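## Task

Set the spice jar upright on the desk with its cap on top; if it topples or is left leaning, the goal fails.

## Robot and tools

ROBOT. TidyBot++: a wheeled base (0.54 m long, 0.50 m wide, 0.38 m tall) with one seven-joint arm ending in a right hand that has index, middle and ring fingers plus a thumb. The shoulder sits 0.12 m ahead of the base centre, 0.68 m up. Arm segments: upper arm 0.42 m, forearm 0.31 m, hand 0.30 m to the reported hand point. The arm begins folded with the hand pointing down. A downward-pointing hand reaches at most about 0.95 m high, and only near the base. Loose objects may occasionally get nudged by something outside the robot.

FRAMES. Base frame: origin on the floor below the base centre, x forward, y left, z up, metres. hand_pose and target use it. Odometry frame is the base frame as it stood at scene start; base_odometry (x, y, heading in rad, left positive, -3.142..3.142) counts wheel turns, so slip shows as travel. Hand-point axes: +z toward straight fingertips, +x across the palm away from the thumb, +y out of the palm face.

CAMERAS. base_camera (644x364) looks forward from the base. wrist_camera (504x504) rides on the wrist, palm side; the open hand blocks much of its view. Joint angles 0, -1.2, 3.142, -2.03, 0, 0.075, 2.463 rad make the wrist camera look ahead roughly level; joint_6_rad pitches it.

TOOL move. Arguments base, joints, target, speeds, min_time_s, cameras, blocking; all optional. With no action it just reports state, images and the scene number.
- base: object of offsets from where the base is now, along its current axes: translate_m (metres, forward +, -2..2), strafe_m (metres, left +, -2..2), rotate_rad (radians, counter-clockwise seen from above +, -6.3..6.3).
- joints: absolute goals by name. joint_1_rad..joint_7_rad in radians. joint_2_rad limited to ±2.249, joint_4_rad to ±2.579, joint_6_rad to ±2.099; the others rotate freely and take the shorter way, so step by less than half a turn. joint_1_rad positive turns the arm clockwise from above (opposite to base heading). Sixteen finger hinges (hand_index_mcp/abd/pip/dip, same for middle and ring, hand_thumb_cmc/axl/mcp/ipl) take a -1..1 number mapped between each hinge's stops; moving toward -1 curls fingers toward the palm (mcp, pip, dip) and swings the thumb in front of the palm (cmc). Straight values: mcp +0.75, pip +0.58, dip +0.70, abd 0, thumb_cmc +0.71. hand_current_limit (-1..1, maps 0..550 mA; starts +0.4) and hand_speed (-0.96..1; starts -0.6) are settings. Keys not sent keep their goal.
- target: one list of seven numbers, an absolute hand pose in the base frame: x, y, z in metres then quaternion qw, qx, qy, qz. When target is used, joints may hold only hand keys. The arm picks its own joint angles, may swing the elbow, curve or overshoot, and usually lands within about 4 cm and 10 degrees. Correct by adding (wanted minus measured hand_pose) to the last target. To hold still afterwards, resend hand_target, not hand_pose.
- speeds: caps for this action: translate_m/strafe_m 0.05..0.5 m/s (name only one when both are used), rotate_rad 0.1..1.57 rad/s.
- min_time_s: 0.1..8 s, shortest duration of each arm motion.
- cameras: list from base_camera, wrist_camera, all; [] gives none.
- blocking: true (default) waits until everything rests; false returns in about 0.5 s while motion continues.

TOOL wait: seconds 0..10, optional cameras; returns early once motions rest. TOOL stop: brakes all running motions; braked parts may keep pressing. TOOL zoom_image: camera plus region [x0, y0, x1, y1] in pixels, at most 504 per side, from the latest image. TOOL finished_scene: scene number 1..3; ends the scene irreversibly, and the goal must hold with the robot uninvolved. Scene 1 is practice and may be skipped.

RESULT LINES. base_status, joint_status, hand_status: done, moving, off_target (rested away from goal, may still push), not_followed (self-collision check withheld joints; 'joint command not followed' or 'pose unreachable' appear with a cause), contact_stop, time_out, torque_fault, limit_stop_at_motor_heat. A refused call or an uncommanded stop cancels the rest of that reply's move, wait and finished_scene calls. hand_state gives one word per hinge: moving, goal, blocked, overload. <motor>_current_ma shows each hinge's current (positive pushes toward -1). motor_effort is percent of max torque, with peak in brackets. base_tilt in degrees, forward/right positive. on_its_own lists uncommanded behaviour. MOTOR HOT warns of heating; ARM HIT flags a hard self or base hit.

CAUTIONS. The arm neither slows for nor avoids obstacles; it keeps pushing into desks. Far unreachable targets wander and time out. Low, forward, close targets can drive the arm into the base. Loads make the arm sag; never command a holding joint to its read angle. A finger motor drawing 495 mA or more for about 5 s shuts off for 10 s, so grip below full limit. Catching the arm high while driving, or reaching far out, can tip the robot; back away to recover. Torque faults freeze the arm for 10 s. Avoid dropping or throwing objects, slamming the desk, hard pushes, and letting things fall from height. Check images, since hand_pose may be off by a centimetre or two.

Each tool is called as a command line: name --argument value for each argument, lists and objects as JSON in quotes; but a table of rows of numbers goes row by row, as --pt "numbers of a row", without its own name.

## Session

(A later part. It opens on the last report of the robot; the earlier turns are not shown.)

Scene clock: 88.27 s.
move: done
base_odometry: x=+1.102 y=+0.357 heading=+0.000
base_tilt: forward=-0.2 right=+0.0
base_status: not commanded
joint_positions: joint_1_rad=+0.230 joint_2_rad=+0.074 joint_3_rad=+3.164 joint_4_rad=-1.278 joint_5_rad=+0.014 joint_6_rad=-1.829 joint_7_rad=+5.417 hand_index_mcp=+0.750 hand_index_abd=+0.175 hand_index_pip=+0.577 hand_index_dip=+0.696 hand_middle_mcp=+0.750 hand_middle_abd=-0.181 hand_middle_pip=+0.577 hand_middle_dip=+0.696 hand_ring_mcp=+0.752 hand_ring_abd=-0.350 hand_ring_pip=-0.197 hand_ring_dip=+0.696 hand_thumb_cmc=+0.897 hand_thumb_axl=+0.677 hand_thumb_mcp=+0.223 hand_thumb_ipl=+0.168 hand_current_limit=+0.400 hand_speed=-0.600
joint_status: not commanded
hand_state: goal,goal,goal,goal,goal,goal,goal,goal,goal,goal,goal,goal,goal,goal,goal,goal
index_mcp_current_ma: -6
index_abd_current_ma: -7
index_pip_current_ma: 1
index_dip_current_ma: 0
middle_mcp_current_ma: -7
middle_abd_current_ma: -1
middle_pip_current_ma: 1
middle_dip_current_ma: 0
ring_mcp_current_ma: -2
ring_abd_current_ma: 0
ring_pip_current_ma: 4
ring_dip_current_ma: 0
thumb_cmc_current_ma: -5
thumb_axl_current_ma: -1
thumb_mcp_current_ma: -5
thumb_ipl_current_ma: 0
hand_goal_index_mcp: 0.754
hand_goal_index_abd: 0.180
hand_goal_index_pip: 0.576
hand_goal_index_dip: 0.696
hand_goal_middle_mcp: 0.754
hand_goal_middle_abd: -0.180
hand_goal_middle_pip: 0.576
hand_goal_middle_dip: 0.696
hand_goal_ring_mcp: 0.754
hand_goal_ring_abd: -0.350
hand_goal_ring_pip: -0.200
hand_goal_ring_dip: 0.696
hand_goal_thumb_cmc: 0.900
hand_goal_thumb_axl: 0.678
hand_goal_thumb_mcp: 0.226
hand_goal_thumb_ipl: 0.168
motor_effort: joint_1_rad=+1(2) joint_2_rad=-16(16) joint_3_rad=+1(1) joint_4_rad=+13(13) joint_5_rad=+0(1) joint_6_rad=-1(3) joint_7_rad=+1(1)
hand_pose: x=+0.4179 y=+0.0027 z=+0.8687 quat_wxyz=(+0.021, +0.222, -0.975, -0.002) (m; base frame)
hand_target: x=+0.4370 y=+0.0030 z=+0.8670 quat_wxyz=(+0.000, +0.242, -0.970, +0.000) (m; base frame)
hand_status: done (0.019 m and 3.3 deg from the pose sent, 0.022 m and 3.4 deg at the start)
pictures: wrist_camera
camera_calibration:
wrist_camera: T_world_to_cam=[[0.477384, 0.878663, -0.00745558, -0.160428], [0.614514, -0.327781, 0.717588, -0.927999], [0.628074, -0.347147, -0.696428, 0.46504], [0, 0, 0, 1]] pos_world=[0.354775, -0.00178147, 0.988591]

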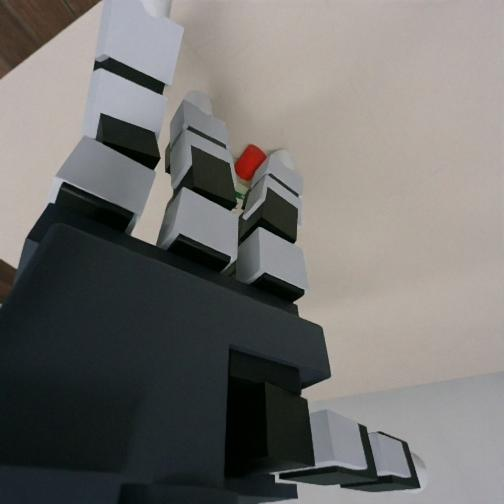

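move --base '{"translate_m":0.032,"strafe_m":-0.007}' --cameras '["wrist_camera"]'

zoom_image --camera "wrist_camera" --region '[130, 0, 330, 200]'

Scene clock: 90.50 s.
move: done
base_odometry: x=+1.134 y=+0.350 heading=-0.001
base_tilt: forward=-0.3 right=+0.0
base_status: done
joint_positions: joint_1_rad=+0.232 joint_2_rad=+0.090 joint_3_rad=+3.162 joint_4_rad=-1.276 joint_5_rad=+0.014 joint_6_rad=-1.829 joint_7_rad=+5.417 hand_index_mcp=+0.751 hand_index_abd=+0.176 hand_index_pip=+0.577 hand_index_dip=+0.696 hand_middle_mcp=+0.750 hand_middle_abd=-0.181 hand_middle_pip=+0.577 hand_middle_dip=+0.696 hand_ring_mcp=+0.753 hand_ring_abd=-0.350 hand_ring_pip=-0.197 hand_ring_dip=+0.696 hand_thumb_cmc=+0.898 hand_thumb_axl=+0.677 hand_thumb_mcp=+0.223 hand_thumb_ipl=+0.168 hand_current_limit=+0.400 hand_speed=-0.600
joint_status: not commanded
hand_state: goal,goal,goal,goal,goal,goal,goal,goal,goal,goal,goal,goal,goal,goal,goal,goal
index_mcp_current_ma: -5
index_abd_current_ma: -6
index_pip_current_ma: 1
index_dip_current_ma: 0
middle_mcp_current_ma: -6
middle_abd_current_ma: -1
middle_pip_current_ma: 1
middle_dip_current_ma: 0
ring_mcp_current_ma: -1
ring_abd_current_ma: 0
ring_pip_current_ma: 4
ring_dip_current_ma: 0
thumb_cmc_current_ma: -4
thumb_axl_current_ma: -1
thumb_mcp_current_ma: -6
thumb_ipl_current_ma: 0
hand_goal_index_mcp: 0.754
hand_goal_index_abd: 0.180
hand_goal_index_pip: 0.576
hand_goal_index_dip: 0.696
hand_goal_middle_mcp: 0.754
hand_goal_middle_abd: -0.180
hand_goal_middle_pip: 0.576
hand_goal_middle_dip: 0.696
hand_goal_ring_mcp: 0.754
hand_goal_ring_abd: -0.350
hand_goal_ring_pip: -0.200
hand_goal_ring_dip: 0.696
hand_goal_thumb_cmc: 0.900
hand_goal_thumb_axl: 0.678
hand_goal_thumb_mcp: 0.226
hand_goal_thumb_ipl: 0.168
motor_effort: joint_1_rad=+1(3) joint_2_rad=-17(19) joint_3_rad=+1(2) joint_4_rad=+12(13) joint_5_rad=+0(1) joint_6_rad=-1(2) joint_7_rad=+1(1)
hand_pose: x=+0.4212 y=+0.0019 z=+0.8645 quat_wxyz=(+0.027, +0.223, -0.975, -0.006) (m; base frame)
hand_target: x=+0.4370 y=+0.0030 z=+0.8670 quat_wxyz=(+0.000, +0.242, -0.970, +0.000) (m; base frame)
hand_status: not commanded
pictures: wrist_camera
camera_calibration:
wrist_camera: T_world_to_cam=[[0.477209, 0.87872, -0.0110878, -0.158136], [0.624408, -0.330167, 0.707887, -0.923005], [0.618373, -0.344734, -0.706239, 0.472293], [0, 0, 0, 1]] pos_world=[0.359743, -0.00297356, 0.985182]

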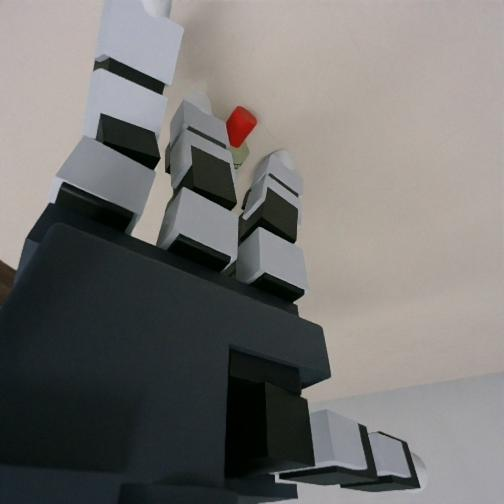

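Scaled by 2.520 from the camera's 504x504 image, which has a finer 720x720 frame.

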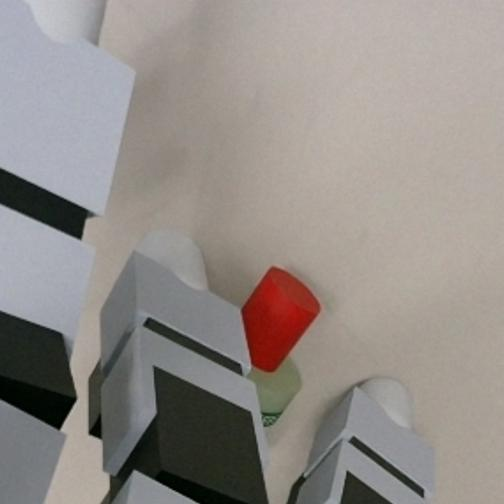

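move --target '[0.437, 0.006, 0.855, 0, -0.2419, 0.9703, 0]' --min_time_s 2 --cameras '["wrist_camera"]'

zoom_image --camera "wrist_camera" --region '[130, 0, 330, 200]'

Scene clock: 96.87 s.
move: done
base_odometry: x=+1.134 y=+0.350 heading=-0.001
base_tilt: forward=-0.3 right=+0.0
base_status: not commanded
joint_positions: joint_1_rad=+0.232 joint_2_rad=+0.090 joint_3_rad=+3.162 joint_4_rad=-1.276 joint_5_rad=+0.014 joint_6_rad=-1.829 joint_7_rad=+5.417 hand_index_mcp=+0.751 hand_index_abd=+0.176 hand_index_pip=+0.577 hand_index_dip=+0.696 hand_middle_mcp=+0.750 hand_middle_abd=-0.181 hand_middle_pip=+0.577 hand_middle_dip=+0.696 hand_ring_mcp=+0.753 hand_ring_abd=-0.350 hand_ring_pip=-0.197 hand_ring_dip=+0.696 hand_thumb_cmc=+0.898 hand_thumb_axl=+0.677 hand_thumb_mcp=+0.223 hand_thumb_ipl=+0.168 hand_current_limit=+0.400 hand_speed=-0.600
joint_status: not commanded
hand_state: goal,goal,goal,goal,goal,goal,goal,goal,goal,goal,goal,goal,goal,goal,goal,goal
index_mcp_current_ma: -5
index_abd_current_ma: -6
index_pip_current_ma: 1
index_dip_current_ma: 0
middle_mcp_current_ma: -6
middle_abd_current_ma: -1
middle_pip_current_ma: 1
middle_dip_current_ma: 0
ring_mcp_current_ma: -1
ring_abd_current_ma: 0
ring_pip_current_ma: 4
ring_dip_current_ma: 0
thumb_cmc_current_ma: -4
thumb_axl_current_ma: -1
thumb_mcp_current_ma: -6
thumb_ipl_current_ma: 0
hand_goal_index_mcp: 0.754
hand_goal_index_abd: 0.180
hand_goal_index_pip: 0.576
hand_goal_index_dip: 0.696
hand_goal_middle_mcp: 0.754
hand_goal_middle_abd: -0.180
hand_goal_middle_pip: 0.576
hand_goal_middle_dip: 0.696
hand_goal_ring_mcp: 0.754
hand_goal_ring_abd: -0.350
hand_goal_ring_pip: -0.200
hand_goal_ring_dip: 0.696
hand_goal_thumb_cmc: 0.900
hand_goal_thumb_axl: 0.678
hand_goal_thumb_mcp: 0.226
hand_goal_thumb_ipl: 0.168
motor_effort: joint_1_rad=+1(2) joint_2_rad=-16(17) joint_3_rad=+0(1) joint_4_rad=+12(13) joint_5_rad=+0(1) joint_6_rad=-1(2) joint_7_rad=+0(1)
hand_pose: x=+0.4213 y=+0.0019 z=+0.8645 quat_wxyz=(+0.027, +0.223, -0.975, -0.005) (m; base frame)
hand_target: x=+0.4370 y=+0.0060 z=+0.8550 quat_wxyz=(+0.000, +0.242, -0.970, +0.000) (m; base frame)
hand_status: done (0.019 m and 3.9 deg from the pose sent, 0.019 m and 3.9 deg at the start)
pictures: wrist_camera
camera_calibration:
wrist_camera: T_world_to_cam=[[0.477213, 0.878719, -0.0110108, -0.158261], [0.624113, -0.330068, 0.708193, -0.923264], [0.618668, -0.344831, -0.705933, 0.471823], [0, 0, 0, 1]] pos_world=[0.359844, -0.00297388, 0.985182]

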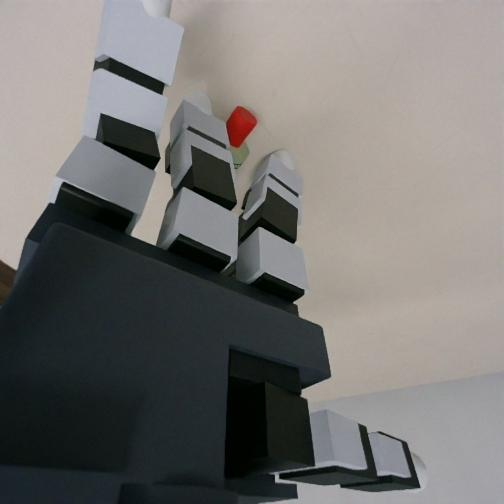

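Scaled by 2.520 from the camera's 504x504 image, which has a finer 720x720 frame.

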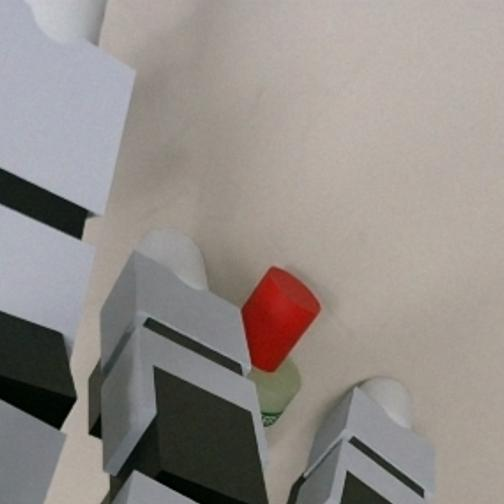

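move --target '[0.437, 0.006, 0.845, 0, -0.2419, 0.9703, 0]' --min_time_s 1.5

Scene clock: 99.13 s.
move: done
base_odometry: x=+1.134 y=+0.350 heading=-0.001
base_tilt: forward=-0.2 right=+0.0
base_status: not commanded
joint_positions: joint_1_rad=+0.232 joint_2_rad=+0.090 joint_3_rad=+3.162 joint_4_rad=-1.303 joint_5_rad=+0.014 joint_6_rad=-1.800 joint_7_rad=+5.417 hand_index_mcp=+0.751 hand_index_abd=+0.176 hand_index_pip=+0.577 hand_index_dip=+0.696 hand_middle_mcp=+0.750 hand_middle_abd=-0.181 hand_middle_pip=+0.577 hand_middle_dip=+0.696 hand_ring_mcp=+0.753 hand_ring_abd=-0.350 hand_ring_pip=-0.197 hand_ring_dip=+0.696 hand_thumb_cmc=+0.898 hand_thumb_axl=+0.677 hand_thumb_mcp=+0.223 hand_thumb_ipl=+0.168 hand_current_limit=+0.400 hand_speed=-0.600
joint_status: not commanded
hand_state: goal,goal,goal,goal,goal,goal,goal,goal,goal,goal,goal,goal,goal,goal,goal,goal
index_mcp_current_ma: -5
index_abd_current_ma: -6
index_pip_current_ma: 1
index_dip_current_ma: 0
middle_mcp_current_ma: -6
middle_abd_current_ma: -1
middle_pip_current_ma: 1
middle_dip_current_ma: 0
ring_mcp_current_ma: -1
ring_abd_current_ma: 0
ring_pip_current_ma: 4
ring_dip_current_ma: 0
thumb_cmc_current_ma: -4
thumb_axl_current_ma: -1
thumb_mcp_current_ma: -6
thumb_ipl_current_ma: 0
hand_goal_index_mcp: 0.754
hand_goal_index_abd: 0.180
hand_goal_index_pip: 0.576
hand_goal_index_dip: 0.696
hand_goal_middle_mcp: 0.754
hand_goal_middle_abd: -0.180
hand_goal_middle_pip: 0.576
hand_goal_middle_dip: 0.696
hand_goal_ring_mcp: 0.754
hand_goal_ring_abd: -0.350
hand_goal_ring_pip: -0.200
hand_goal_ring_dip: 0.696
hand_goal_thumb_cmc: 0.900
hand_goal_thumb_axl: 0.678
hand_goal_thumb_mcp: 0.226
hand_goal_thumb_ipl: 0.168
motor_effort: joint_1_rad=+1(2) joint_2_rad=-17(17) joint_3_rad=+1(1) joint_4_rad=+12(13) joint_5_rad=+0(1) joint_6_rad=+0(2) joint_7_rad=+1(2)
hand_pose: x=+0.4234 y=+0.0013 z=+0.8561 quat_wxyz=(+0.026, +0.223, -0.974, -0.005) (m; base frame)
hand_target: x=+0.4370 y=+0.0060 z=+0.8450 quat_wxyz=(+0.000, +0.242, -0.970, +0.000) (m; base frame)
hand_status: done (0.018 m and 3.8 deg from the pose sent, 0.025 m and 3.9 deg at the start)
pictures: none

move --joints '{"hand_index_abd":-0.15,"hand_middle_abd":0.15,"hand_speed":-0.85}' --cameras '["wrist_camera"]'

zoom_image --camera "wrist_camera" --region '[130, 0, 330, 200]'

Scene clock: 100.93 s.
move: off_target
base_odometry: x=+1.134 y=+0.350 heading=-0.001
base_tilt: forward=-0.3 right=+0.0
base_status: not commanded
joint_positions: joint_1_rad=+0.232 joint_2_rad=+0.090 joint_3_rad=+3.162 joint_4_rad=-1.303 joint_5_rad=+0.014 joint_6_rad=-1.799 joint_7_rad=+5.417 hand_index_mcp=+0.751 hand_index_abd=-0.036 hand_index_pip=+0.577 hand_index_dip=+0.696 hand_middle_mcp=+0.750 hand_middle_abd=+0.038 hand_middle_pip=+0.577 hand_middle_dip=+0.696 hand_ring_mcp=+0.753 hand_ring_abd=-0.350 hand_ring_pip=-0.197 hand_ring_dip=+0.696 hand_thumb_cmc=+0.898 hand_thumb_axl=+0.677 hand_thumb_mcp=+0.223 hand_thumb_ipl=+0.168 hand_current_limit=+0.400 hand_speed=-0.850
joint_status: hand_index_abd off_target (ended at -0.036, target -0.150); hand_middle_abd off_target (ended at +0.038, target +0.150); the others done
hand_state: goal,blocked,goal,goal,goal,blocked,goal,goal,goal,goal,goal,goal,goal,goal,goal,goal
index_mcp_current_ma: -5
index_abd_current_ma: 368
index_pip_current_ma: 1
index_dip_current_ma: 0
middle_mcp_current_ma: -6
middle_abd_current_ma: -358
middle_pip_current_ma: 1
middle_dip_current_ma: 0
ring_mcp_current_ma: -1
ring_abd_current_ma: 0
ring_pip_current_ma: 4
ring_dip_current_ma: 0
thumb_cmc_current_ma: -4
thumb_axl_current_ma: -1
thumb_mcp_current_ma: -6
thumb_ipl_current_ma: 0
hand_goal_index_mcp: 0.754
hand_goal_index_abd: -0.150
hand_goal_index_pip: 0.576
hand_goal_index_dip: 0.696
hand_goal_middle_mcp: 0.754
hand_goal_middle_abd: 0.150
hand_goal_middle_pip: 0.576
hand_goal_middle_dip: 0.696
hand_goal_ring_mcp: 0.754
hand_goal_ring_abd: -0.350
hand_goal_ring_pip: -0.200
hand_goal_ring_dip: 0.696
hand_goal_thumb_cmc: 0.900
hand_goal_thumb_axl: 0.678
hand_goal_thumb_mcp: 0.226
hand_goal_thumb_ipl: 0.168
motor_effort: joint_1_rad=+1(2) joint_2_rad=-15(17) joint_3_rad=+1(1) joint_4_rad=+11(13) joint_5_rad=+0(1) joint_6_rad=+0(2) joint_7_rad=+1(1)
hand_pose: x=+0.4235 y=+0.0013 z=+0.8560 quat_wxyz=(+0.026, +0.223, -0.974, -0.005) (m; base frame)
hand_target: x=+0.4370 y=+0.0060 z=+0.8450 quat_wxyz=(+0.000, +0.242, -0.970, +0.000) (m; base frame)
hand_status: not commanded
pictures: wrist_camera
camera_calibration:
wrist_camera: T_world_to_cam=[[0.476712, 0.878996, -0.010586, -0.159057], [0.622783, -0.32921, 0.709762, -0.919576], [0.620393, -0.344945, -0.704362, 0.462244], [0, 0, 0, 1]] pos_world=[0.361747, -0.00347478, 0.976583]

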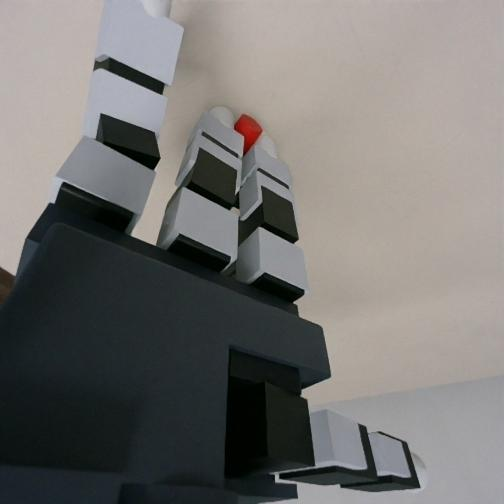

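Scaled by 2.520 from the camera's 504x504 image, which has a finer 720x720 frame.

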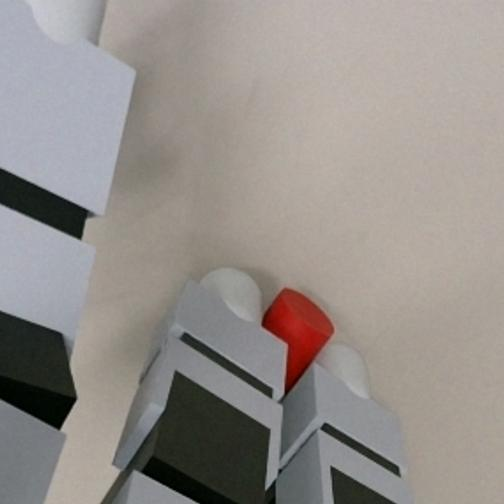

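move --target '[0.437, 0.006, 0.92, 0, -0.2419, 0.9703, 0]' --min_time_s 3 --cameras '["wrist_camera"]'

zoom_image --camera "wrist_camera" --region '[130, 0, 330, 200]'

Scene clock: 104.93 s.
move: done
base_odometry: x=+1.134 y=+0.350 heading=-0.001
base_tilt: forward=-0.2 right=+0.0
base_status: not commanded
joint_positions: joint_1_rad=+0.275 joint_2_rad=+0.115 joint_3_rad=+3.095 joint_4_rad=-1.052 joint_5_rad=+0.014 joint_6_rad=-1.889 joint_7_rad=+5.417 hand_index_mcp=+0.751 hand_index_abd=-0.036 hand_index_pip=+0.577 hand_index_dip=+0.696 hand_middle_mcp=+0.751 hand_middle_abd=+0.038 hand_middle_pip=+0.577 hand_middle_dip=+0.696 hand_ring_mcp=+0.753 hand_ring_abd=-0.350 hand_ring_pip=-0.197 hand_ring_dip=+0.696 hand_thumb_cmc=+0.898 hand_thumb_axl=+0.677 hand_thumb_mcp=+0.223 hand_thumb_ipl=+0.168 hand_current_limit=+0.400 hand_speed=-0.850
joint_status: not commanded
hand_state: goal,blocked,goal,goal,goal,blocked,goal,goal,goal,goal,goal,goal,goal,goal,goal,goal
index_mcp_current_ma: -4
index_abd_current_ma: 368
index_pip_current_ma: 1
index_dip_current_ma: 0
middle_mcp_current_ma: -6
middle_abd_current_ma: -357
middle_pip_current_ma: 1
middle_dip_current_ma: 0
ring_mcp_current_ma: -1
ring_abd_current_ma: 0
ring_pip_current_ma: 4
ring_dip_current_ma: 0
thumb_cmc_current_ma: -4
thumb_axl_current_ma: -1
thumb_mcp_current_ma: -6
thumb_ipl_current_ma: 0
hand_goal_index_mcp: 0.754
hand_goal_index_abd: -0.150
hand_goal_index_pip: 0.576
hand_goal_index_dip: 0.696
hand_goal_middle_mcp: 0.754
hand_goal_middle_abd: 0.150
hand_goal_middle_pip: 0.576
hand_goal_middle_dip: 0.696
hand_goal_ring_mcp: 0.754
hand_goal_ring_abd: -0.350
hand_goal_ring_pip: -0.200
hand_goal_ring_dip: 0.696
hand_goal_thumb_cmc: 0.900
hand_goal_thumb_axl: 0.678
hand_goal_thumb_mcp: 0.226
hand_goal_thumb_ipl: 0.168
motor_effort: joint_1_rad=+1(2) joint_2_rad=-17(17) joint_3_rad=+0(1) joint_4_rad=+12(13) joint_5_rad=+0(1) joint_6_rad=+0(2) joint_7_rad=+1(1)
hand_pose: x=+0.4532 y=+0.0000 z=+0.9190 quat_wxyz=(-0.036, +0.233, -0.972, +0.023) (m; base frame)
hand_target: x=+0.4370 y=+0.0060 z=+0.9200 quat_wxyz=(+0.000, +0.242, -0.970, +0.000) (m; base frame)
hand_status: done (0.017 m and 5.0 deg from the pose sent, 0.066 m and 3.8 deg at the start)
pictures: wrist_camera
camera_calibration:
wrist_camera: T_world_to_cam=[[0.456121, 0.889417, 0.0298425, -0.19918], [0.528474, -0.297694, 0.795043, -1.01881], [0.716009, -0.346865, -0.605818, 0.353844], [0, 0, 0, 1]] pos_world=[0.375909, -0.00340369, 1.03031]

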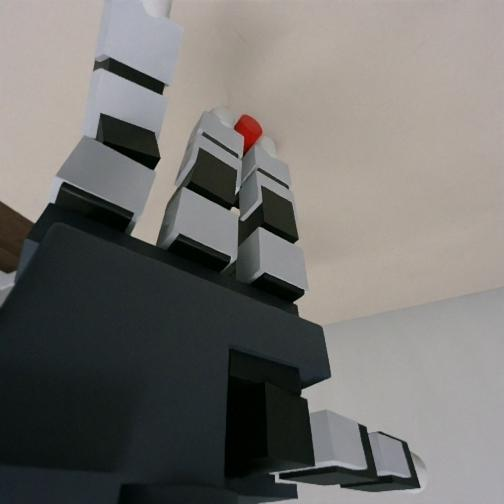

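Scaled by 2.520 from the camera's 504x504 image, which has a finer 720x720 frame.

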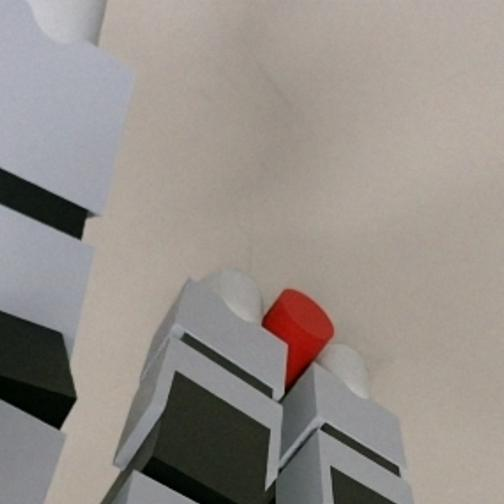

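move --joints '{"hand_index_mcp":-0.479,"hand_middle_mcp":-0.479,"hand_ring_mcp":-0.479,"hand_speed":-0.92}' --cameras '["wrist_camera"]'

Scene clock: 112.73 s.
move: off_target
base_odometry: x=+1.134 y=+0.350 heading=-0.001
base_tilt: forward=-0.2 right=+0.0
base_status: not commanded
joint_positions: joint_1_rad=+0.275 joint_2_rad=+0.115 joint_3_rad=+3.095 joint_4_rad=-1.052 joint_5_rad=+0.014 joint_6_rad=-1.889 joint_7_rad=+5.417 hand_index_mcp=-0.449 hand_index_abd=-0.036 hand_index_pip=+0.578 hand_index_dip=+0.696 hand_middle_mcp=-0.448 hand_middle_abd=+0.038 hand_middle_pip=+0.577 hand_middle_dip=+0.696 hand_ring_mcp=-0.457 hand_ring_abd=-0.350 hand_ring_pip=-0.197 hand_ring_dip=+0.696 hand_thumb_cmc=+0.898 hand_thumb_axl=+0.677 hand_thumb_mcp=+0.223 hand_thumb_ipl=+0.168 hand_current_limit=+0.400 hand_speed=-0.920
joint_status: hand_index_mcp off_target (ended at -0.449, target -0.479); hand_middle_mcp off_target (ended at -0.448, target -0.479); hand_ring_mcp off_target (ended at -0.457, target -0.479); the others done
hand_state: blocked,blocked,goal,goal,blocked,blocked,goal,goal,blocked,goal,goal,goal,goal,goal,goal,goal
index_mcp_current_ma: 83
index_abd_current_ma: 368
index_pip_current_ma: 3
index_dip_current_ma: 0
middle_mcp_current_ma: 87
middle_abd_current_ma: -357
middle_pip_current_ma: 1
middle_dip_current_ma: 0
ring_mcp_current_ma: 57
ring_abd_current_ma: 0
ring_pip_current_ma: 4
ring_dip_current_ma: 0
thumb_cmc_current_ma: -4
thumb_axl_current_ma: -1
thumb_mcp_current_ma: -6
thumb_ipl_current_ma: 0
hand_goal_index_mcp: -0.478
hand_goal_index_abd: -0.150
hand_goal_index_pip: 0.576
hand_goal_index_dip: 0.696
hand_goal_middle_mcp: -0.478
hand_goal_middle_abd: 0.150
hand_goal_middle_pip: 0.576
hand_goal_middle_dip: 0.696
hand_goal_ring_mcp: -0.478
hand_goal_ring_abd: -0.350
hand_goal_ring_pip: -0.200
hand_goal_ring_dip: 0.696
hand_goal_thumb_cmc: 0.900
hand_goal_thumb_axl: 0.678
hand_goal_thumb_mcp: 0.226
hand_goal_thumb_ipl: 0.168
motor_effort: joint_1_rad=+2(2) joint_2_rad=-17(17) joint_3_rad=+0(1) joint_4_rad=+11(13) joint_5_rad=+0(1) joint_6_rad=-1(2) joint_7_rad=+0(2)
hand_pose: x=+0.4530 y=+0.0000 z=+0.9190 quat_wxyz=(-0.036, +0.233, -0.972, +0.022) (m; base frame)
hand_target: x=+0.4370 y=+0.0060 z=+0.9200 quat_wxyz=(+0.000, +0.242, -0.970, +0.000) (m; base frame)
hand_status: not commanded
pictures: wrist_camera
camera_calibration:
wrist_camera: T_world_to_cam=[[0.456131, 0.889418, 0.0296755, -0.199011], [0.52899, -0.297802, 0.79466, -1.01861], [0.715622, -0.346771, -0.60633, 0.354517], [0, 0, 0, 1]] pos_world=[0.375907, -0.00340337, 1.03031]

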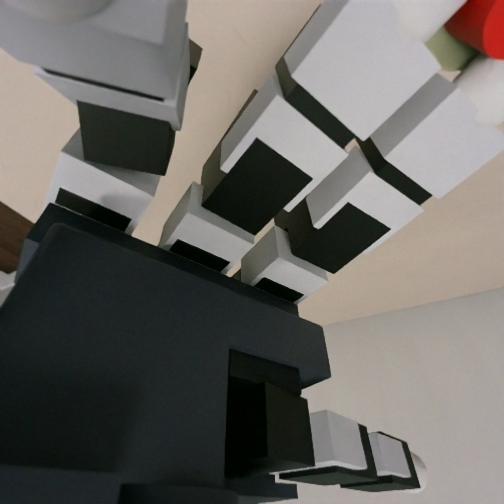

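zoom_image --camera "wrist_camera" --region '[354, 0, 504, 150]'

Scaled by 3.360 from the camera's 504x504 image, which has a finer 720x720 frame.

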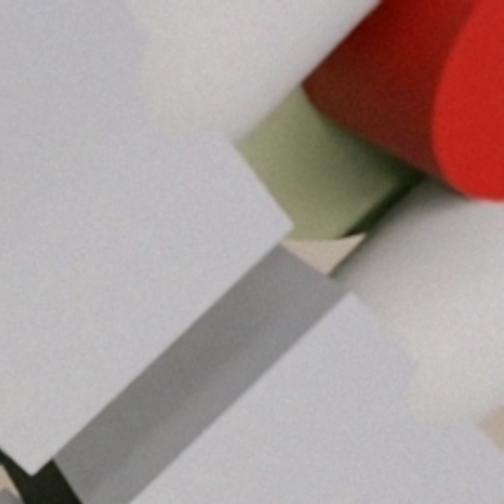

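move --target '[0.437, 0.006, 0.80, 0, -0.2419, 0.9703, 0]' --min_time_s 4 --cameras '["wrist_camera"]'

Scene clock: 121.13 s.
move: done
base_odometry: x=+1.134 y=+0.350 heading=-0.001
base_tilt: forward=-0.2 right=+0.0
base_status: not commanded
joint_positions: joint_1_rad=+0.232 joint_2_rad=+0.107 joint_3_rad=+3.139 joint_4_rad=-1.458 joint_5_rad=+0.014 joint_6_rad=-1.655 joint_7_rad=+5.417 hand_index_mcp=-0.449 hand_index_abd=-0.036 hand_index_pip=+0.578 hand_index_dip=+0.696 hand_middle_mcp=-0.448 hand_middle_abd=+0.038 hand_middle_pip=+0.577 hand_middle_dip=+0.696 hand_ring_mcp=-0.457 hand_ring_abd=-0.350 hand_ring_pip=-0.197 hand_ring_dip=+0.696 hand_thumb_cmc=+0.898 hand_thumb_axl=+0.677 hand_thumb_mcp=+0.223 hand_thumb_ipl=+0.168 hand_current_limit=+0.400 hand_speed=-0.920
joint_status: not commanded
hand_state: blocked,blocked,goal,goal,blocked,blocked,goal,goal,blocked,goal,goal,goal,goal,goal,goal,goal
index_mcp_current_ma: 83
index_abd_current_ma: 368
index_pip_current_ma: 3
index_dip_current_ma: 0
middle_mcp_current_ma: 87
middle_abd_current_ma: -357
middle_pip_current_ma: 2
middle_dip_current_ma: 0
ring_mcp_current_ma: 57
ring_abd_current_ma: 0
ring_pip_current_ma: 4
ring_dip_current_ma: 0
thumb_cmc_current_ma: -4
thumb_axl_current_ma: -1
thumb_mcp_current_ma: -6
thumb_ipl_current_ma: 0
hand_goal_index_mcp: -0.478
hand_goal_index_abd: -0.150
hand_goal_index_pip: 0.576
hand_goal_index_dip: 0.696
hand_goal_middle_mcp: -0.478
hand_goal_middle_abd: 0.150
hand_goal_middle_pip: 0.576
hand_goal_middle_dip: 0.696
hand_goal_ring_mcp: -0.478
hand_goal_ring_abd: -0.350
hand_goal_ring_pip: -0.200
hand_goal_ring_dip: 0.696
hand_goal_thumb_cmc: 0.900
hand_goal_thumb_axl: 0.678
hand_goal_thumb_mcp: 0.226
hand_goal_thumb_ipl: 0.168
motor_effort: joint_1_rad=+2(2) joint_2_rad=-17(18) joint_3_rad=+0(1) joint_4_rad=+12(13) joint_5_rad=-1(1) joint_6_rad=-2(3) joint_7_rad=+0(2)
hand_pose: x=+0.4265 y=+0.0070 z=+0.8032 quat_wxyz=(+0.038, +0.235, -0.971, -0.012) (m; base frame)
hand_target: x=+0.4370 y=+0.0060 z=+0.8000 quat_wxyz=(+0.000, +0.242, -0.970, +0.000) (m; base frame)
hand_status: done (0.011 m and 4.7 deg from the pose sent, 0.120 m and 5.0 deg at the start)
pictures: wrist_camera
camera_calibration:
wrist_camera: T_world_to_cam=[[0.45447, 0.890628, -0.0154854, -0.152731], [0.649695, -0.319533, 0.689779, -0.877647], [0.609388, -0.323544, -0.723854, 0.445329], [0, 0, 0, 1]] pos_world=[0.368237, -0.000327635, 0.925371]

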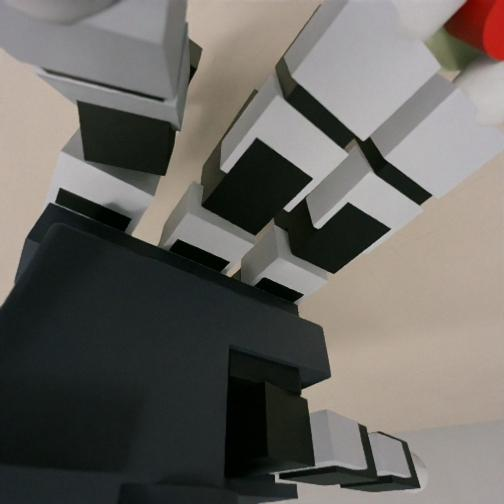

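move --target '[0.437, 0.006, 0.777, 0, -0.2419, 0.9703, 0]' --min_time_s 2.5

move --target '[0.437, 0.006, 0.767, 0, -0.2419, 0.9703, 0]' --min_time_s 2 --cameras '["wrist_camera"]'

Scene clock: 125.37 s.
move: done
base_odometry: x=+1.134 y=+0.350 heading=-0.001
base_tilt: forward=-0.3 right=+0.0
base_status: not commanded
joint_positions: joint_1_rad=+0.232 joint_2_rad=+0.107 joint_3_rad=+3.139 joint_4_rad=-1.528 joint_5_rad=+0.014 joint_6_rad=-1.582 joint_7_rad=+5.417 hand_index_mcp=-0.449 hand_index_abd=-0.036 hand_index_pip=+0.578 hand_index_dip=+0.696 hand_middle_mcp=-0.448 hand_middle_abd=+0.038 hand_middle_pip=+0.577 hand_middle_dip=+0.696 hand_ring_mcp=-0.457 hand_ring_abd=-0.350 hand_ring_pip=-0.197 hand_ring_dip=+0.696 hand_thumb_cmc=+0.898 hand_thumb_axl=+0.677 hand_thumb_mcp=+0.223 hand_thumb_ipl=+0.168 hand_current_limit=+0.400 hand_speed=-0.920
joint_status: not commanded
hand_state: blocked,blocked,goal,goal,blocked,blocked,goal,goal,blocked,goal,goal,goal,goal,goal,goal,goal
index_mcp_current_ma: 83
index_abd_current_ma: 368
index_pip_current_ma: 3
index_dip_current_ma: 0
middle_mcp_current_ma: 87
middle_abd_current_ma: -357
middle_pip_current_ma: 2
middle_dip_current_ma: 0
ring_mcp_current_ma: 56
ring_abd_current_ma: 0
ring_pip_current_ma: 4
ring_dip_current_ma: 0
thumb_cmc_current_ma: -4
thumb_axl_current_ma: -1
thumb_mcp_current_ma: -6
thumb_ipl_current_ma: 0
hand_goal_index_mcp: -0.478
hand_goal_index_abd: -0.150
hand_goal_index_pip: 0.576
hand_goal_index_dip: 0.696
hand_goal_middle_mcp: -0.478
hand_goal_middle_abd: 0.150
hand_goal_middle_pip: 0.576
hand_goal_middle_dip: 0.696
hand_goal_ring_mcp: -0.478
hand_goal_ring_abd: -0.350
hand_goal_ring_pip: -0.200
hand_goal_ring_dip: 0.696
hand_goal_thumb_cmc: 0.900
hand_goal_thumb_axl: 0.678
hand_goal_thumb_mcp: 0.226
hand_goal_thumb_ipl: 0.168
motor_effort: joint_1_rad=+1(2) joint_2_rad=-17(17) joint_3_rad=+0(1) joint_4_rad=+12(13) joint_5_rad=-1(1) joint_6_rad=-3(3) joint_7_rad=+1(2)
hand_pose: x=+0.4270 y=+0.0068 z=+0.7812 quat_wxyz=(+0.037, +0.235, -0.971, -0.011) (m; base frame)
hand_target: x=+0.4370 y=+0.0060 z=+0.7770 quat_wxyz=(+0.000, +0.242, -0.970, +0.000) (m; base frame)
hand_status: done (0.011 m and 4.4 deg from the pose sent, 0.028 m and 4.7 deg at the start)
pictures: none

Scene clock: 127.67 s.
move: done
base_odometry: x=+1.134 y=+0.350 heading=-0.001
base_tilt: forward=-0.3 right=+0.0
base_status: not commanded
joint_positions: joint_1_rad=+0.232 joint_2_rad=+0.107 joint_3_rad=+3.139 joint_4_rad=-1.557 joint_5_rad=+0.014 joint_6_rad=-1.550 joint_7_rad=+5.417 hand_index_mcp=-0.449 hand_index_abd=-0.036 hand_index_pip=+0.578 hand_index_dip=+0.696 hand_middle_mcp=-0.448 hand_middle_abd=+0.038 hand_middle_pip=+0.577 hand_middle_dip=+0.696 hand_ring_mcp=-0.457 hand_ring_abd=-0.350 hand_ring_pip=-0.197 hand_ring_dip=+0.696 hand_thumb_cmc=+0.898 hand_thumb_axl=+0.677 hand_thumb_mcp=+0.223 hand_thumb_ipl=+0.168 hand_current_limit=+0.400 hand_speed=-0.920
joint_status: not commanded
hand_state: blocked,blocked,goal,goal,blocked,blocked,goal,goal,blocked,goal,goal,goal,goal,goal,goal,goal
index_mcp_current_ma: 83
index_abd_current_ma: 368
index_pip_current_ma: 3
index_dip_current_ma: 0
middle_mcp_current_ma: 87
middle_abd_current_ma: -357
middle_pip_current_ma: 2
middle_dip_current_ma: 0
ring_mcp_current_ma: 56
ring_abd_current_ma: 0
ring_pip_current_ma: 4
ring_dip_current_ma: 0
thumb_cmc_current_ma: -4
thumb_axl_current_ma: -1
thumb_mcp_current_ma: -6
thumb_ipl_current_ma: 0
hand_goal_index_mcp: -0.478
hand_goal_index_abd: -0.150
hand_goal_index_pip: 0.576
hand_goal_index_dip: 0.696
hand_goal_middle_mcp: -0.478
hand_goal_middle_abd: 0.150
hand_goal_middle_pip: 0.576
hand_goal_middle_dip: 0.696
hand_goal_ring_mcp: -0.478
hand_goal_ring_abd: -0.350
hand_goal_ring_pip: -0.200
hand_goal_ring_dip: 0.696
hand_goal_thumb_cmc: 0.900
hand_goal_thumb_axl: 0.678
hand_goal_thumb_mcp: 0.226
hand_goal_thumb_ipl: 0.168
motor_effort: joint_1_rad=+2(2) joint_2_rad=-17(17) joint_3_rad=+0(1) joint_4_rad=+12(13) joint_5_rad=+0(1) joint_6_rad=-2(3) joint_7_rad=+1(2)
hand_pose: x=+0.4270 y=+0.0068 z=+0.7719 quat_wxyz=(+0.035, +0.236, -0.971, -0.010) (m; base frame)
hand_target: x=+0.4370 y=+0.0060 z=+0.7670 quat_wxyz=(+0.000, +0.242, -0.970, +0.000) (m; base frame)
hand_status: done (0.011 m and 4.3 deg from the pose sent, 0.017 m and 4.4 deg at the start)
pictures: wrist_camera
camera_calibration:
wrist_camera: T_world_to_cam=[[0.453222, 0.891291, -0.0137856, -0.154015], [0.645495, -0.31749, 0.694649, -0.858371], [0.614757, -0.323729, -0.719217, 0.416469], [0, 0, 0, 1]] pos_world=[0.367849, -0.000429637, 0.893675]

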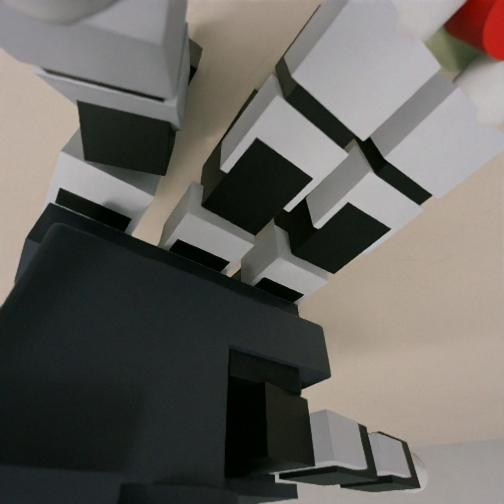

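move --target '[0.437, 0.006, 0.760, 0, -0.2419, 0.9703, 0]' --min_time_s 1.5

move --target '[0.437, 0.006, 0.755, 0, -0.2419, 0.9703, 0]' --min_time_s 1.5 --cameras '["wrist_camera"]'

Scene clock: 130.03 s.
move: done
base_odometry: x=+1.134 y=+0.350 heading=-0.001
base_tilt: forward=-0.3 right=+0.0
base_status: not commanded
joint_positions: joint_1_rad=+0.232 joint_2_rad=+0.107 joint_3_rad=+3.139 joint_4_rad=-1.577 joint_5_rad=+0.014 joint_6_rad=-1.528 joint_7_rad=+5.417 hand_index_mcp=-0.449 hand_index_abd=-0.036 hand_index_pip=+0.578 hand_index_dip=+0.696 hand_middle_mcp=-0.448 hand_middle_abd=+0.038 hand_middle_pip=+0.577 hand_middle_dip=+0.696 hand_ring_mcp=-0.457 hand_ring_abd=-0.350 hand_ring_pip=-0.197 hand_ring_dip=+0.696 hand_thumb_cmc=+0.898 hand_thumb_axl=+0.677 hand_thumb_mcp=+0.223 hand_thumb_ipl=+0.168 hand_current_limit=+0.400 hand_speed=-0.920
joint_status: not commanded
hand_state: blocked,blocked,goal,goal,blocked,blocked,goal,goal,blocked,goal,goal,goal,goal,goal,goal,goal
index_mcp_current_ma: 83
index_abd_current_ma: 368
index_pip_current_ma: 3
index_dip_current_ma: 0
middle_mcp_current_ma: 87
middle_abd_current_ma: -357
middle_pip_current_ma: 2
middle_dip_current_ma: 0
ring_mcp_current_ma: 56
ring_abd_current_ma: 0
ring_pip_current_ma: 4
ring_dip_current_ma: 0
thumb_cmc_current_ma: -4
thumb_axl_current_ma: -1
thumb_mcp_current_ma: -6
thumb_ipl_current_ma: 0
hand_goal_index_mcp: -0.478
hand_goal_index_abd: -0.150
hand_goal_index_pip: 0.576
hand_goal_index_dip: 0.696
hand_goal_middle_mcp: -0.478
hand_goal_middle_abd: 0.150
hand_goal_middle_pip: 0.576
hand_goal_middle_dip: 0.696
hand_goal_ring_mcp: -0.478
hand_goal_ring_abd: -0.350
hand_goal_ring_pip: -0.200
hand_goal_ring_dip: 0.696
hand_goal_thumb_cmc: 0.900
hand_goal_thumb_axl: 0.678
hand_goal_thumb_mcp: 0.226
hand_goal_thumb_ipl: 0.168
motor_effort: joint_1_rad=+1(2) joint_2_rad=-17(17) joint_3_rad=+1(1) joint_4_rad=+12(13) joint_5_rad=-1(1) joint_6_rad=-2(3) joint_7_rad=+0(1)
hand_pose: x=+0.4269 y=+0.0068 z=+0.7655 quat_wxyz=(+0.034, +0.236, -0.971, -0.010) (m; base frame)
hand_target: x=+0.4370 y=+0.0060 z=+0.7600 quat_wxyz=(+0.000, +0.242, -0.970, +0.000) (m; base frame)
hand_status: done (0.011 m and 4.2 deg from the pose sent, 0.016 m and 4.3 deg at the start)
pictures: none

Scene clock: 131.83 s.
move: done
base_odometry: x=+1.134 y=+0.350 heading=-0.001
base_tilt: forward=-0.2 right=+0.0
base_status: not commanded
joint_positions: joint_1_rad=+0.232 joint_2_rad=+0.107 joint_3_rad=+3.139 joint_4_rad=-1.591 joint_5_rad=+0.014 joint_6_rad=-1.512 joint_7_rad=+5.417 hand_index_mcp=-0.449 hand_index_abd=-0.036 hand_index_pip=+0.578 hand_index_dip=+0.696 hand_middle_mcp=-0.448 hand_middle_abd=+0.038 hand_middle_pip=+0.577 hand_middle_dip=+0.696 hand_ring_mcp=-0.457 hand_ring_abd=-0.350 hand_ring_pip=-0.197 hand_ring_dip=+0.696 hand_thumb_cmc=+0.898 hand_thumb_axl=+0.677 hand_thumb_mcp=+0.223 hand_thumb_ipl=+0.168 hand_current_limit=+0.400 hand_speed=-0.920
joint_status: not commanded
hand_state: blocked,blocked,goal,goal,blocked,blocked,goal,goal,blocked,goal,goal,goal,goal,goal,goal,goal
index_mcp_current_ma: 83
index_abd_current_ma: 368
index_pip_current_ma: 3
index_dip_current_ma: 0
middle_mcp_current_ma: 87
middle_abd_current_ma: -357
middle_pip_current_ma: 2
middle_dip_current_ma: 0
ring_mcp_current_ma: 56
ring_abd_current_ma: 0
ring_pip_current_ma: 4
ring_dip_current_ma: 0
thumb_cmc_current_ma: -4
thumb_axl_current_ma: -1
thumb_mcp_current_ma: -6
thumb_ipl_current_ma: 0
hand_goal_index_mcp: -0.478
hand_goal_index_abd: -0.150
hand_goal_index_pip: 0.576
hand_goal_index_dip: 0.696
hand_goal_middle_mcp: -0.478
hand_goal_middle_abd: 0.150
hand_goal_middle_pip: 0.576
hand_goal_middle_dip: 0.696
hand_goal_ring_mcp: -0.478
hand_goal_ring_abd: -0.350
hand_goal_ring_pip: -0.200
hand_goal_ring_dip: 0.696
hand_goal_thumb_cmc: 0.900
hand_goal_thumb_axl: 0.678
hand_goal_thumb_mcp: 0.226
hand_goal_thumb_ipl: 0.168
motor_effort: joint_1_rad=+2(2) joint_2_rad=-17(17) joint_3_rad=+1(1) joint_4_rad=+11(13) joint_5_rad=-1(1) joint_6_rad=-2(3) joint_7_rad=+1(2)
hand_pose: x=+0.4269 y=+0.0068 z=+0.7610 quat_wxyz=(+0.034, +0.236, -0.971, -0.009) (m; base frame)
hand_target: x=+0.4370 y=+0.0060 z=+0.7550 quat_wxyz=(+0.000, +0.242, -0.970, +0.000) (m; base frame)
hand_status: done (0.012 m and 4.1 deg from the pose sent, 0.015 m and 4.2 deg at the start)
pictures: wrist_camera
camera_calibration:
wrist_camera: T_world_to_cam=[[0.452866, 0.891486, -0.0128351, -0.154742], [0.643041, -0.316619, 0.697317, -0.851697], [0.617585, -0.324045, -0.716648, 0.405444], [0, 0, 0, 1]] pos_world=[0.367357, -0.000331089, 0.882477]

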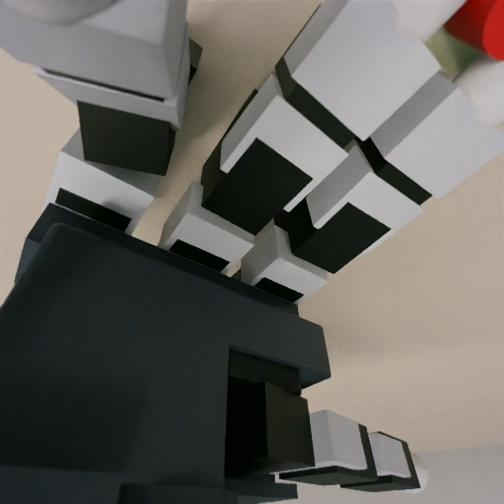

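move --target '[0.437, 0.006, 0.750, 0, -0.2419, 0.9703, 0]' --min_time_s 1.5

move --target '[0.437, 0.006, 0.746, 0, -0.2419, 0.9703, 0]' --min_time_s 1.5 --cameras '["wrist_camera"]'

zoom_image --camera "wrist_camera" --region '[354, 0, 504, 150]'

Scene clock: 134.27 s.
move: done
base_odometry: x=+1.134 y=+0.350 heading=-0.001
base_tilt: forward=-0.3 right=+0.0
base_status: not commanded
joint_positions: joint_1_rad=+0.232 joint_2_rad=+0.107 joint_3_rad=+3.139 joint_4_rad=-1.603 joint_5_rad=+0.014 joint_6_rad=-1.497 joint_7_rad=+5.417 hand_index_mcp=-0.470 hand_index_abd=-0.036 hand_index_pip=+0.578 hand_index_dip=+0.696 hand_middle_mcp=-0.468 hand_middle_abd=+0.038 hand_middle_pip=+0.577 hand_middle_dip=+0.696 hand_ring_mcp=-0.457 hand_ring_abd=-0.350 hand_ring_pip=-0.197 hand_ring_dip=+0.696 hand_thumb_cmc=+0.898 hand_thumb_axl=+0.677 hand_thumb_mcp=+0.223 hand_thumb_ipl=+0.168 hand_current_limit=+0.400 hand_speed=-0.920
joint_status: not commanded
hand_state: goal,blocked,goal,goal,goal,blocked,goal,goal,blocked,goal,goal,goal,goal,goal,goal,goal
index_mcp_current_ma: 17
index_abd_current_ma: 368
index_pip_current_ma: 2
index_dip_current_ma: 0
middle_mcp_current_ma: 23
middle_abd_current_ma: -357
middle_pip_current_ma: 2
middle_dip_current_ma: 0
ring_mcp_current_ma: 56
ring_abd_current_ma: 0
ring_pip_current_ma: 4
ring_dip_current_ma: 0
thumb_cmc_current_ma: -4
thumb_axl_current_ma: -1
thumb_mcp_current_ma: -6
thumb_ipl_current_ma: 0
hand_goal_index_mcp: -0.478
hand_goal_index_abd: -0.150
hand_goal_index_pip: 0.576
hand_goal_index_dip: 0.696
hand_goal_middle_mcp: -0.478
hand_goal_middle_abd: 0.150
hand_goal_middle_pip: 0.576
hand_goal_middle_dip: 0.696
hand_goal_ring_mcp: -0.478
hand_goal_ring_abd: -0.350
hand_goal_ring_pip: -0.200
hand_goal_ring_dip: 0.696
hand_goal_thumb_cmc: 0.900
hand_goal_thumb_axl: 0.678
hand_goal_thumb_mcp: 0.226
hand_goal_thumb_ipl: 0.168
on_its_own: hand_index_mcp moved -0.021 to your old target -0.479
motor_effort: joint_1_rad=+2(2) joint_2_rad=-16(17) joint_3_rad=+0(1) joint_4_rad=+12(13) joint_5_rad=+0(1) joint_6_rad=-1(3) joint_7_rad=+1(1)
hand_pose: x=+0.4271 y=+0.0068 z=+0.7571 quat_wxyz=(+0.033, +0.236, -0.971, -0.009) (m; base frame)
hand_target: x=+0.4370 y=+0.0060 z=+0.7500 quat_wxyz=(+0.000, +0.242, -0.970, +0.000) (m; base frame)
hand_status: done (0.012 m and 3.9 deg from the pose sent, 0.015 m and 4.1 deg at the start)
pictures: none

Scene clock: 136.07 s.
move: done
base_odometry: x=+1.134 y=+0.350 heading=-0.001
base_tilt: forward=-0.2 right=+0.0
base_status: not commanded
joint_positions: joint_1_rad=+0.232 joint_2_rad=+0.107 joint_3_rad=+3.139 joint_4_rad=-1.612 joint_5_rad=+0.014 joint_6_rad=-1.487 joint_7_rad=+5.417 hand_index_mcp=-0.483 hand_index_abd=-0.036 hand_index_pip=+0.572 hand_index_dip=+0.696 hand_middle_mcp=-0.481 hand_middle_abd=+0.038 hand_middle_pip=+0.573 hand_middle_dip=+0.695 hand_ring_mcp=-0.457 hand_ring_abd=-0.350 hand_ring_pip=-0.197 hand_ring_dip=+0.696 hand_thumb_cmc=+0.898 hand_thumb_axl=+0.677 hand_thumb_mcp=+0.223 hand_thumb_ipl=+0.168 hand_current_limit=+0.400 hand_speed=-0.920
joint_status: not commanded
hand_state: goal,blocked,goal,goal,goal,blocked,goal,goal,blocked,goal,goal,goal,goal,goal,goal,goal
index_mcp_current_ma: -10
index_abd_current_ma: 368
index_pip_current_ma: -7
index_dip_current_ma: 0
middle_mcp_current_ma: -4
middle_abd_current_ma: -357
middle_pip_current_ma: -5
middle_dip_current_ma: -1
ring_mcp_current_ma: 56
ring_abd_current_ma: 0
ring_pip_current_ma: 4
ring_dip_current_ma: 0
thumb_cmc_current_ma: -4
thumb_axl_current_ma: -1
thumb_mcp_current_ma: -6
thumb_ipl_current_ma: 0
hand_goal_index_mcp: -0.478
hand_goal_index_abd: -0.150
hand_goal_index_pip: 0.576
hand_goal_index_dip: 0.696
hand_goal_middle_mcp: -0.478
hand_goal_middle_abd: 0.150
hand_goal_middle_pip: 0.576
hand_goal_middle_dip: 0.696
hand_goal_ring_mcp: -0.478
hand_goal_ring_abd: -0.350
hand_goal_ring_pip: -0.200
hand_goal_ring_dip: 0.696
hand_goal_thumb_cmc: 0.900
hand_goal_thumb_axl: 0.678
hand_goal_thumb_mcp: 0.226
hand_goal_thumb_ipl: 0.168
motor_effort: joint_1_rad=+1(2) joint_2_rad=-16(17) joint_3_rad=+0(1) joint_4_rad=+11(12) joint_5_rad=-1(1) joint_6_rad=-1(3) joint_7_rad=+0(1)
hand_pose: x=+0.4271 y=+0.0067 z=+0.7542 quat_wxyz=(+0.032, +0.236, -0.971, -0.009) (m; base frame)
hand_target: x=+0.4370 y=+0.0060 z=+0.7460 quat_wxyz=(+0.000, +0.242, -0.970, +0.000) (m; base frame)
hand_status: done (0.013 m and 3.8 deg from the pose sent, 0.015 m and 3.9 deg at the start)
pictures: wrist_camera
camera_calibration:
wrist_camera: T_world_to_cam=[[0.452589, 0.891641, -0.0118558, -0.155499], [0.640477, -0.315792, 0.700046, -0.848142], [0.620445, -0.324426, -0.714, 0.397178], [0, 0, 0, 1]] pos_world=[0.367165, -0.000332672, 0.875479]

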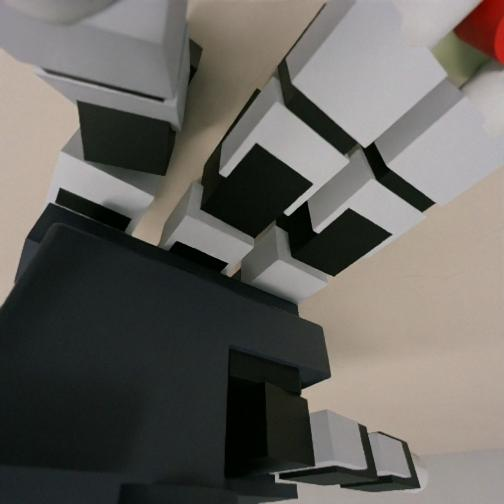

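Scaled by 3.360 from the camera's 504x504 image, which has a finer 720x720 frame.

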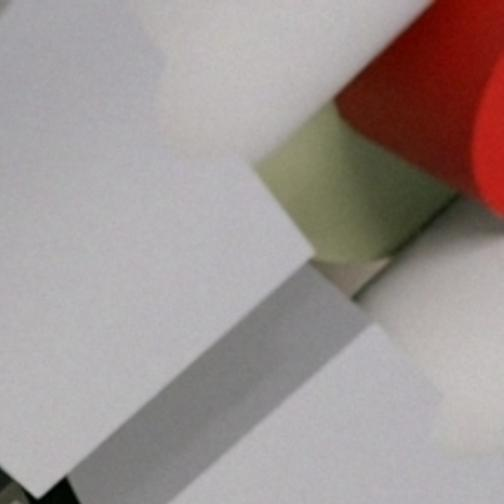

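move --joints '{"hand_index_abd":0.15,"hand_middle_abd":-0.15,"hand_speed":-0.95}' --cameras '["wrist_camera"]'

zoom_image --camera "wrist_camera" --region '[304, 0, 504, 200]'

Scene clock: 138.93 s.
move: done
base_odometry: x=+1.134 y=+0.350 heading=-0.001
base_tilt: forward=-0.2 right=+0.0
base_status: not commanded
joint_positions: joint_1_rad=+0.232 joint_2_rad=+0.107 joint_3_rad=+3.139 joint_4_rad=-1.615 joint_5_rad=+0.014 joint_6_rad=-1.483 joint_7_rad=+5.417 hand_index_mcp=-0.477 hand_index_abd=+0.147 hand_index_pip=+0.571 hand_index_dip=+0.693 hand_middle_mcp=-0.470 hand_middle_abd=-0.146 hand_middle_pip=+0.576 hand_middle_dip=+0.695 hand_ring_mcp=-0.457 hand_ring_abd=-0.350 hand_ring_pip=-0.197 hand_ring_dip=+0.696 hand_thumb_cmc=+0.898 hand_thumb_axl=+0.677 hand_thumb_mcp=+0.223 hand_thumb_ipl=+0.168 hand_current_limit=+0.400 hand_speed=-0.950
joint_status: all done
hand_state: goal,goal,goal,goal,goal,goal,goal,goal,blocked,goal,goal,goal,goal,goal,goal,goal
index_mcp_current_ma: 1
index_abd_current_ma: -5
index_pip_current_ma: -10
index_dip_current_ma: -4
middle_mcp_current_ma: 17
middle_abd_current_ma: 5
middle_pip_current_ma: 0
middle_dip_current_ma: -1
ring_mcp_current_ma: 56
ring_abd_current_ma: 0
ring_pip_current_ma: 4
ring_dip_current_ma: 0
thumb_cmc_current_ma: -4
thumb_axl_current_ma: -1
thumb_mcp_current_ma: -6
thumb_ipl_current_ma: 0
hand_goal_index_mcp: -0.478
hand_goal_index_abd: 0.150
hand_goal_index_pip: 0.576
hand_goal_index_dip: 0.696
hand_goal_middle_mcp: -0.478
hand_goal_middle_abd: -0.150
hand_goal_middle_pip: 0.576
hand_goal_middle_dip: 0.696
hand_goal_ring_mcp: -0.478
hand_goal_ring_abd: -0.350
hand_goal_ring_pip: -0.200
hand_goal_ring_dip: 0.696
hand_goal_thumb_cmc: 0.900
hand_goal_thumb_axl: 0.678
hand_goal_thumb_mcp: 0.226
hand_goal_thumb_ipl: 0.168
motor_effort: joint_1_rad=+1(2) joint_2_rad=-17(17) joint_3_rad=+0(1) joint_4_rad=+12(13) joint_5_rad=+0(1) joint_6_rad=-2(2) joint_7_rad=+1(1)
hand_pose: x=+0.4272 y=+0.0067 z=+0.7533 quat_wxyz=(+0.032, +0.236, -0.971, -0.008) (m; base frame)
hand_target: x=+0.4370 y=+0.0060 z=+0.7460 quat_wxyz=(+0.000, +0.242, -0.970, +0.000) (m; base frame)
hand_status: not commanded
pictures: wrist_camera
camera_calibration:
wrist_camera: T_world_to_cam=[[0.452597, 0.891638, -0.011726, -0.155581], [0.640081, -0.315694, 0.700453, -0.847659], [0.620848, -0.324528, -0.713603, 0.396102], [0, 0, 0, 1]] pos_world=[0.367067, -0.000333003, 0.87458]

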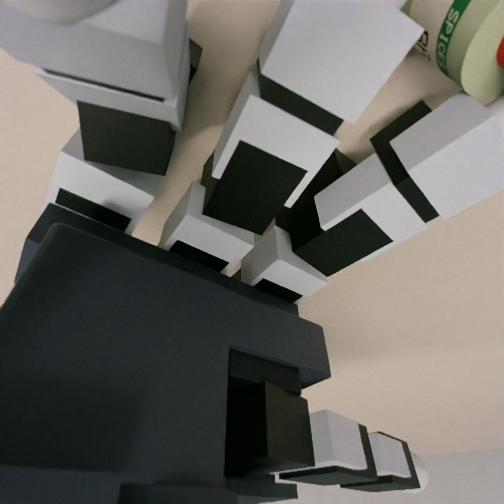

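Scaled by 2.520 from the camera's 504x504 image, which has a finer 720x720 frame.

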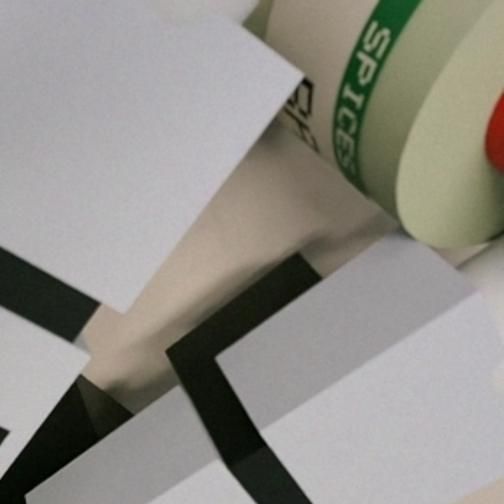

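move --target '[0.437, 0.006, 0.80, 0, -0.2419, 0.9703, 0]' --min_time_s 3 --cameras '["wrist_camera"]'

Scene clock: 144.23 s.
move: done
base_odometry: x=+1.134 y=+0.350 heading=-0.001
base_tilt: forward=-0.2 right=+0.0
base_status: not commanded
joint_positions: joint_1_rad=+0.231 joint_2_rad=+0.106 joint_3_rad=+3.139 joint_4_rad=-1.516 joint_5_rad=+0.014 joint_6_rad=-1.489 joint_7_rad=+5.417 hand_index_mcp=-0.471 hand_index_abd=+0.147 hand_index_pip=+0.576 hand_index_dip=+0.694 hand_middle_mcp=-0.470 hand_middle_abd=-0.147 hand_middle_pip=+0.576 hand_middle_dip=+0.695 hand_ring_mcp=-0.457 hand_ring_abd=-0.350 hand_ring_pip=-0.197 hand_ring_dip=+0.696 hand_thumb_cmc=+0.898 hand_thumb_axl=+0.677 hand_thumb_mcp=+0.223 hand_thumb_ipl=+0.168 hand_current_limit=+0.400 hand_speed=-0.950
joint_status: not commanded
hand_state: goal,goal,goal,goal,goal,goal,goal,goal,blocked,goal,goal,goal,goal,goal,goal,goal
index_mcp_current_ma: 15
index_abd_current_ma: -4
index_pip_current_ma: 0
index_dip_current_ma: -4
middle_mcp_current_ma: 17
middle_abd_current_ma: 4
middle_pip_current_ma: 0
middle_dip_current_ma: -1
ring_mcp_current_ma: 56
ring_abd_current_ma: 0
ring_pip_current_ma: 4
ring_dip_current_ma: 0
thumb_cmc_current_ma: -4
thumb_axl_current_ma: -1
thumb_mcp_current_ma: -6
thumb_ipl_current_ma: 0
hand_goal_index_mcp: -0.478
hand_goal_index_abd: 0.150
hand_goal_index_pip: 0.576
hand_goal_index_dip: 0.696
hand_goal_middle_mcp: -0.478
hand_goal_middle_abd: -0.150
hand_goal_middle_pip: 0.576
hand_goal_middle_dip: 0.696
hand_goal_ring_mcp: -0.478
hand_goal_ring_abd: -0.350
hand_goal_ring_pip: -0.200
hand_goal_ring_dip: 0.696
hand_goal_thumb_cmc: 0.900
hand_goal_thumb_axl: 0.678
hand_goal_thumb_mcp: 0.226
hand_goal_thumb_ipl: 0.168
motor_effort: joint_1_rad=+1(2) joint_2_rad=-18(18) joint_3_rad=+0(1) joint_4_rad=+12(13) joint_5_rad=-1(1) joint_6_rad=-1(3) joint_7_rad=+0(1)
hand_pose: x=+0.4577 y=-0.0004 z=+0.7807 quat_wxyz=(-0.011, +0.236, -0.972, +0.013) (m; base frame)
hand_target: x=+0.4370 y=+0.0060 z=+0.8000 quat_wxyz=(+0.000, +0.242, -0.970, +0.000) (m; base frame)
hand_status: done (0.029 m and 2.0 deg from the pose sent, 0.048 m and 3.8 deg at the start)
pictures: wrist_camera
camera_calibration:
wrist_camera: T_world_to_cam=[[0.452654, 0.891621, 0.0107841, -0.18034], [0.572707, -0.299976, 0.762903, -0.906437], [0.683456, -0.339155, -0.646423, 0.313227], [0, 0, 0, 1]] pos_world=[0.386677, -0.00488219, 0.895946]

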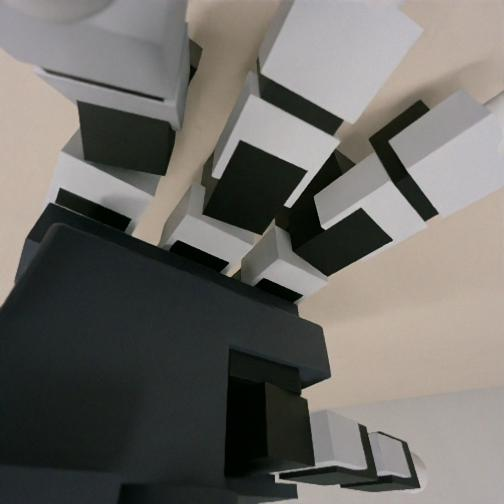

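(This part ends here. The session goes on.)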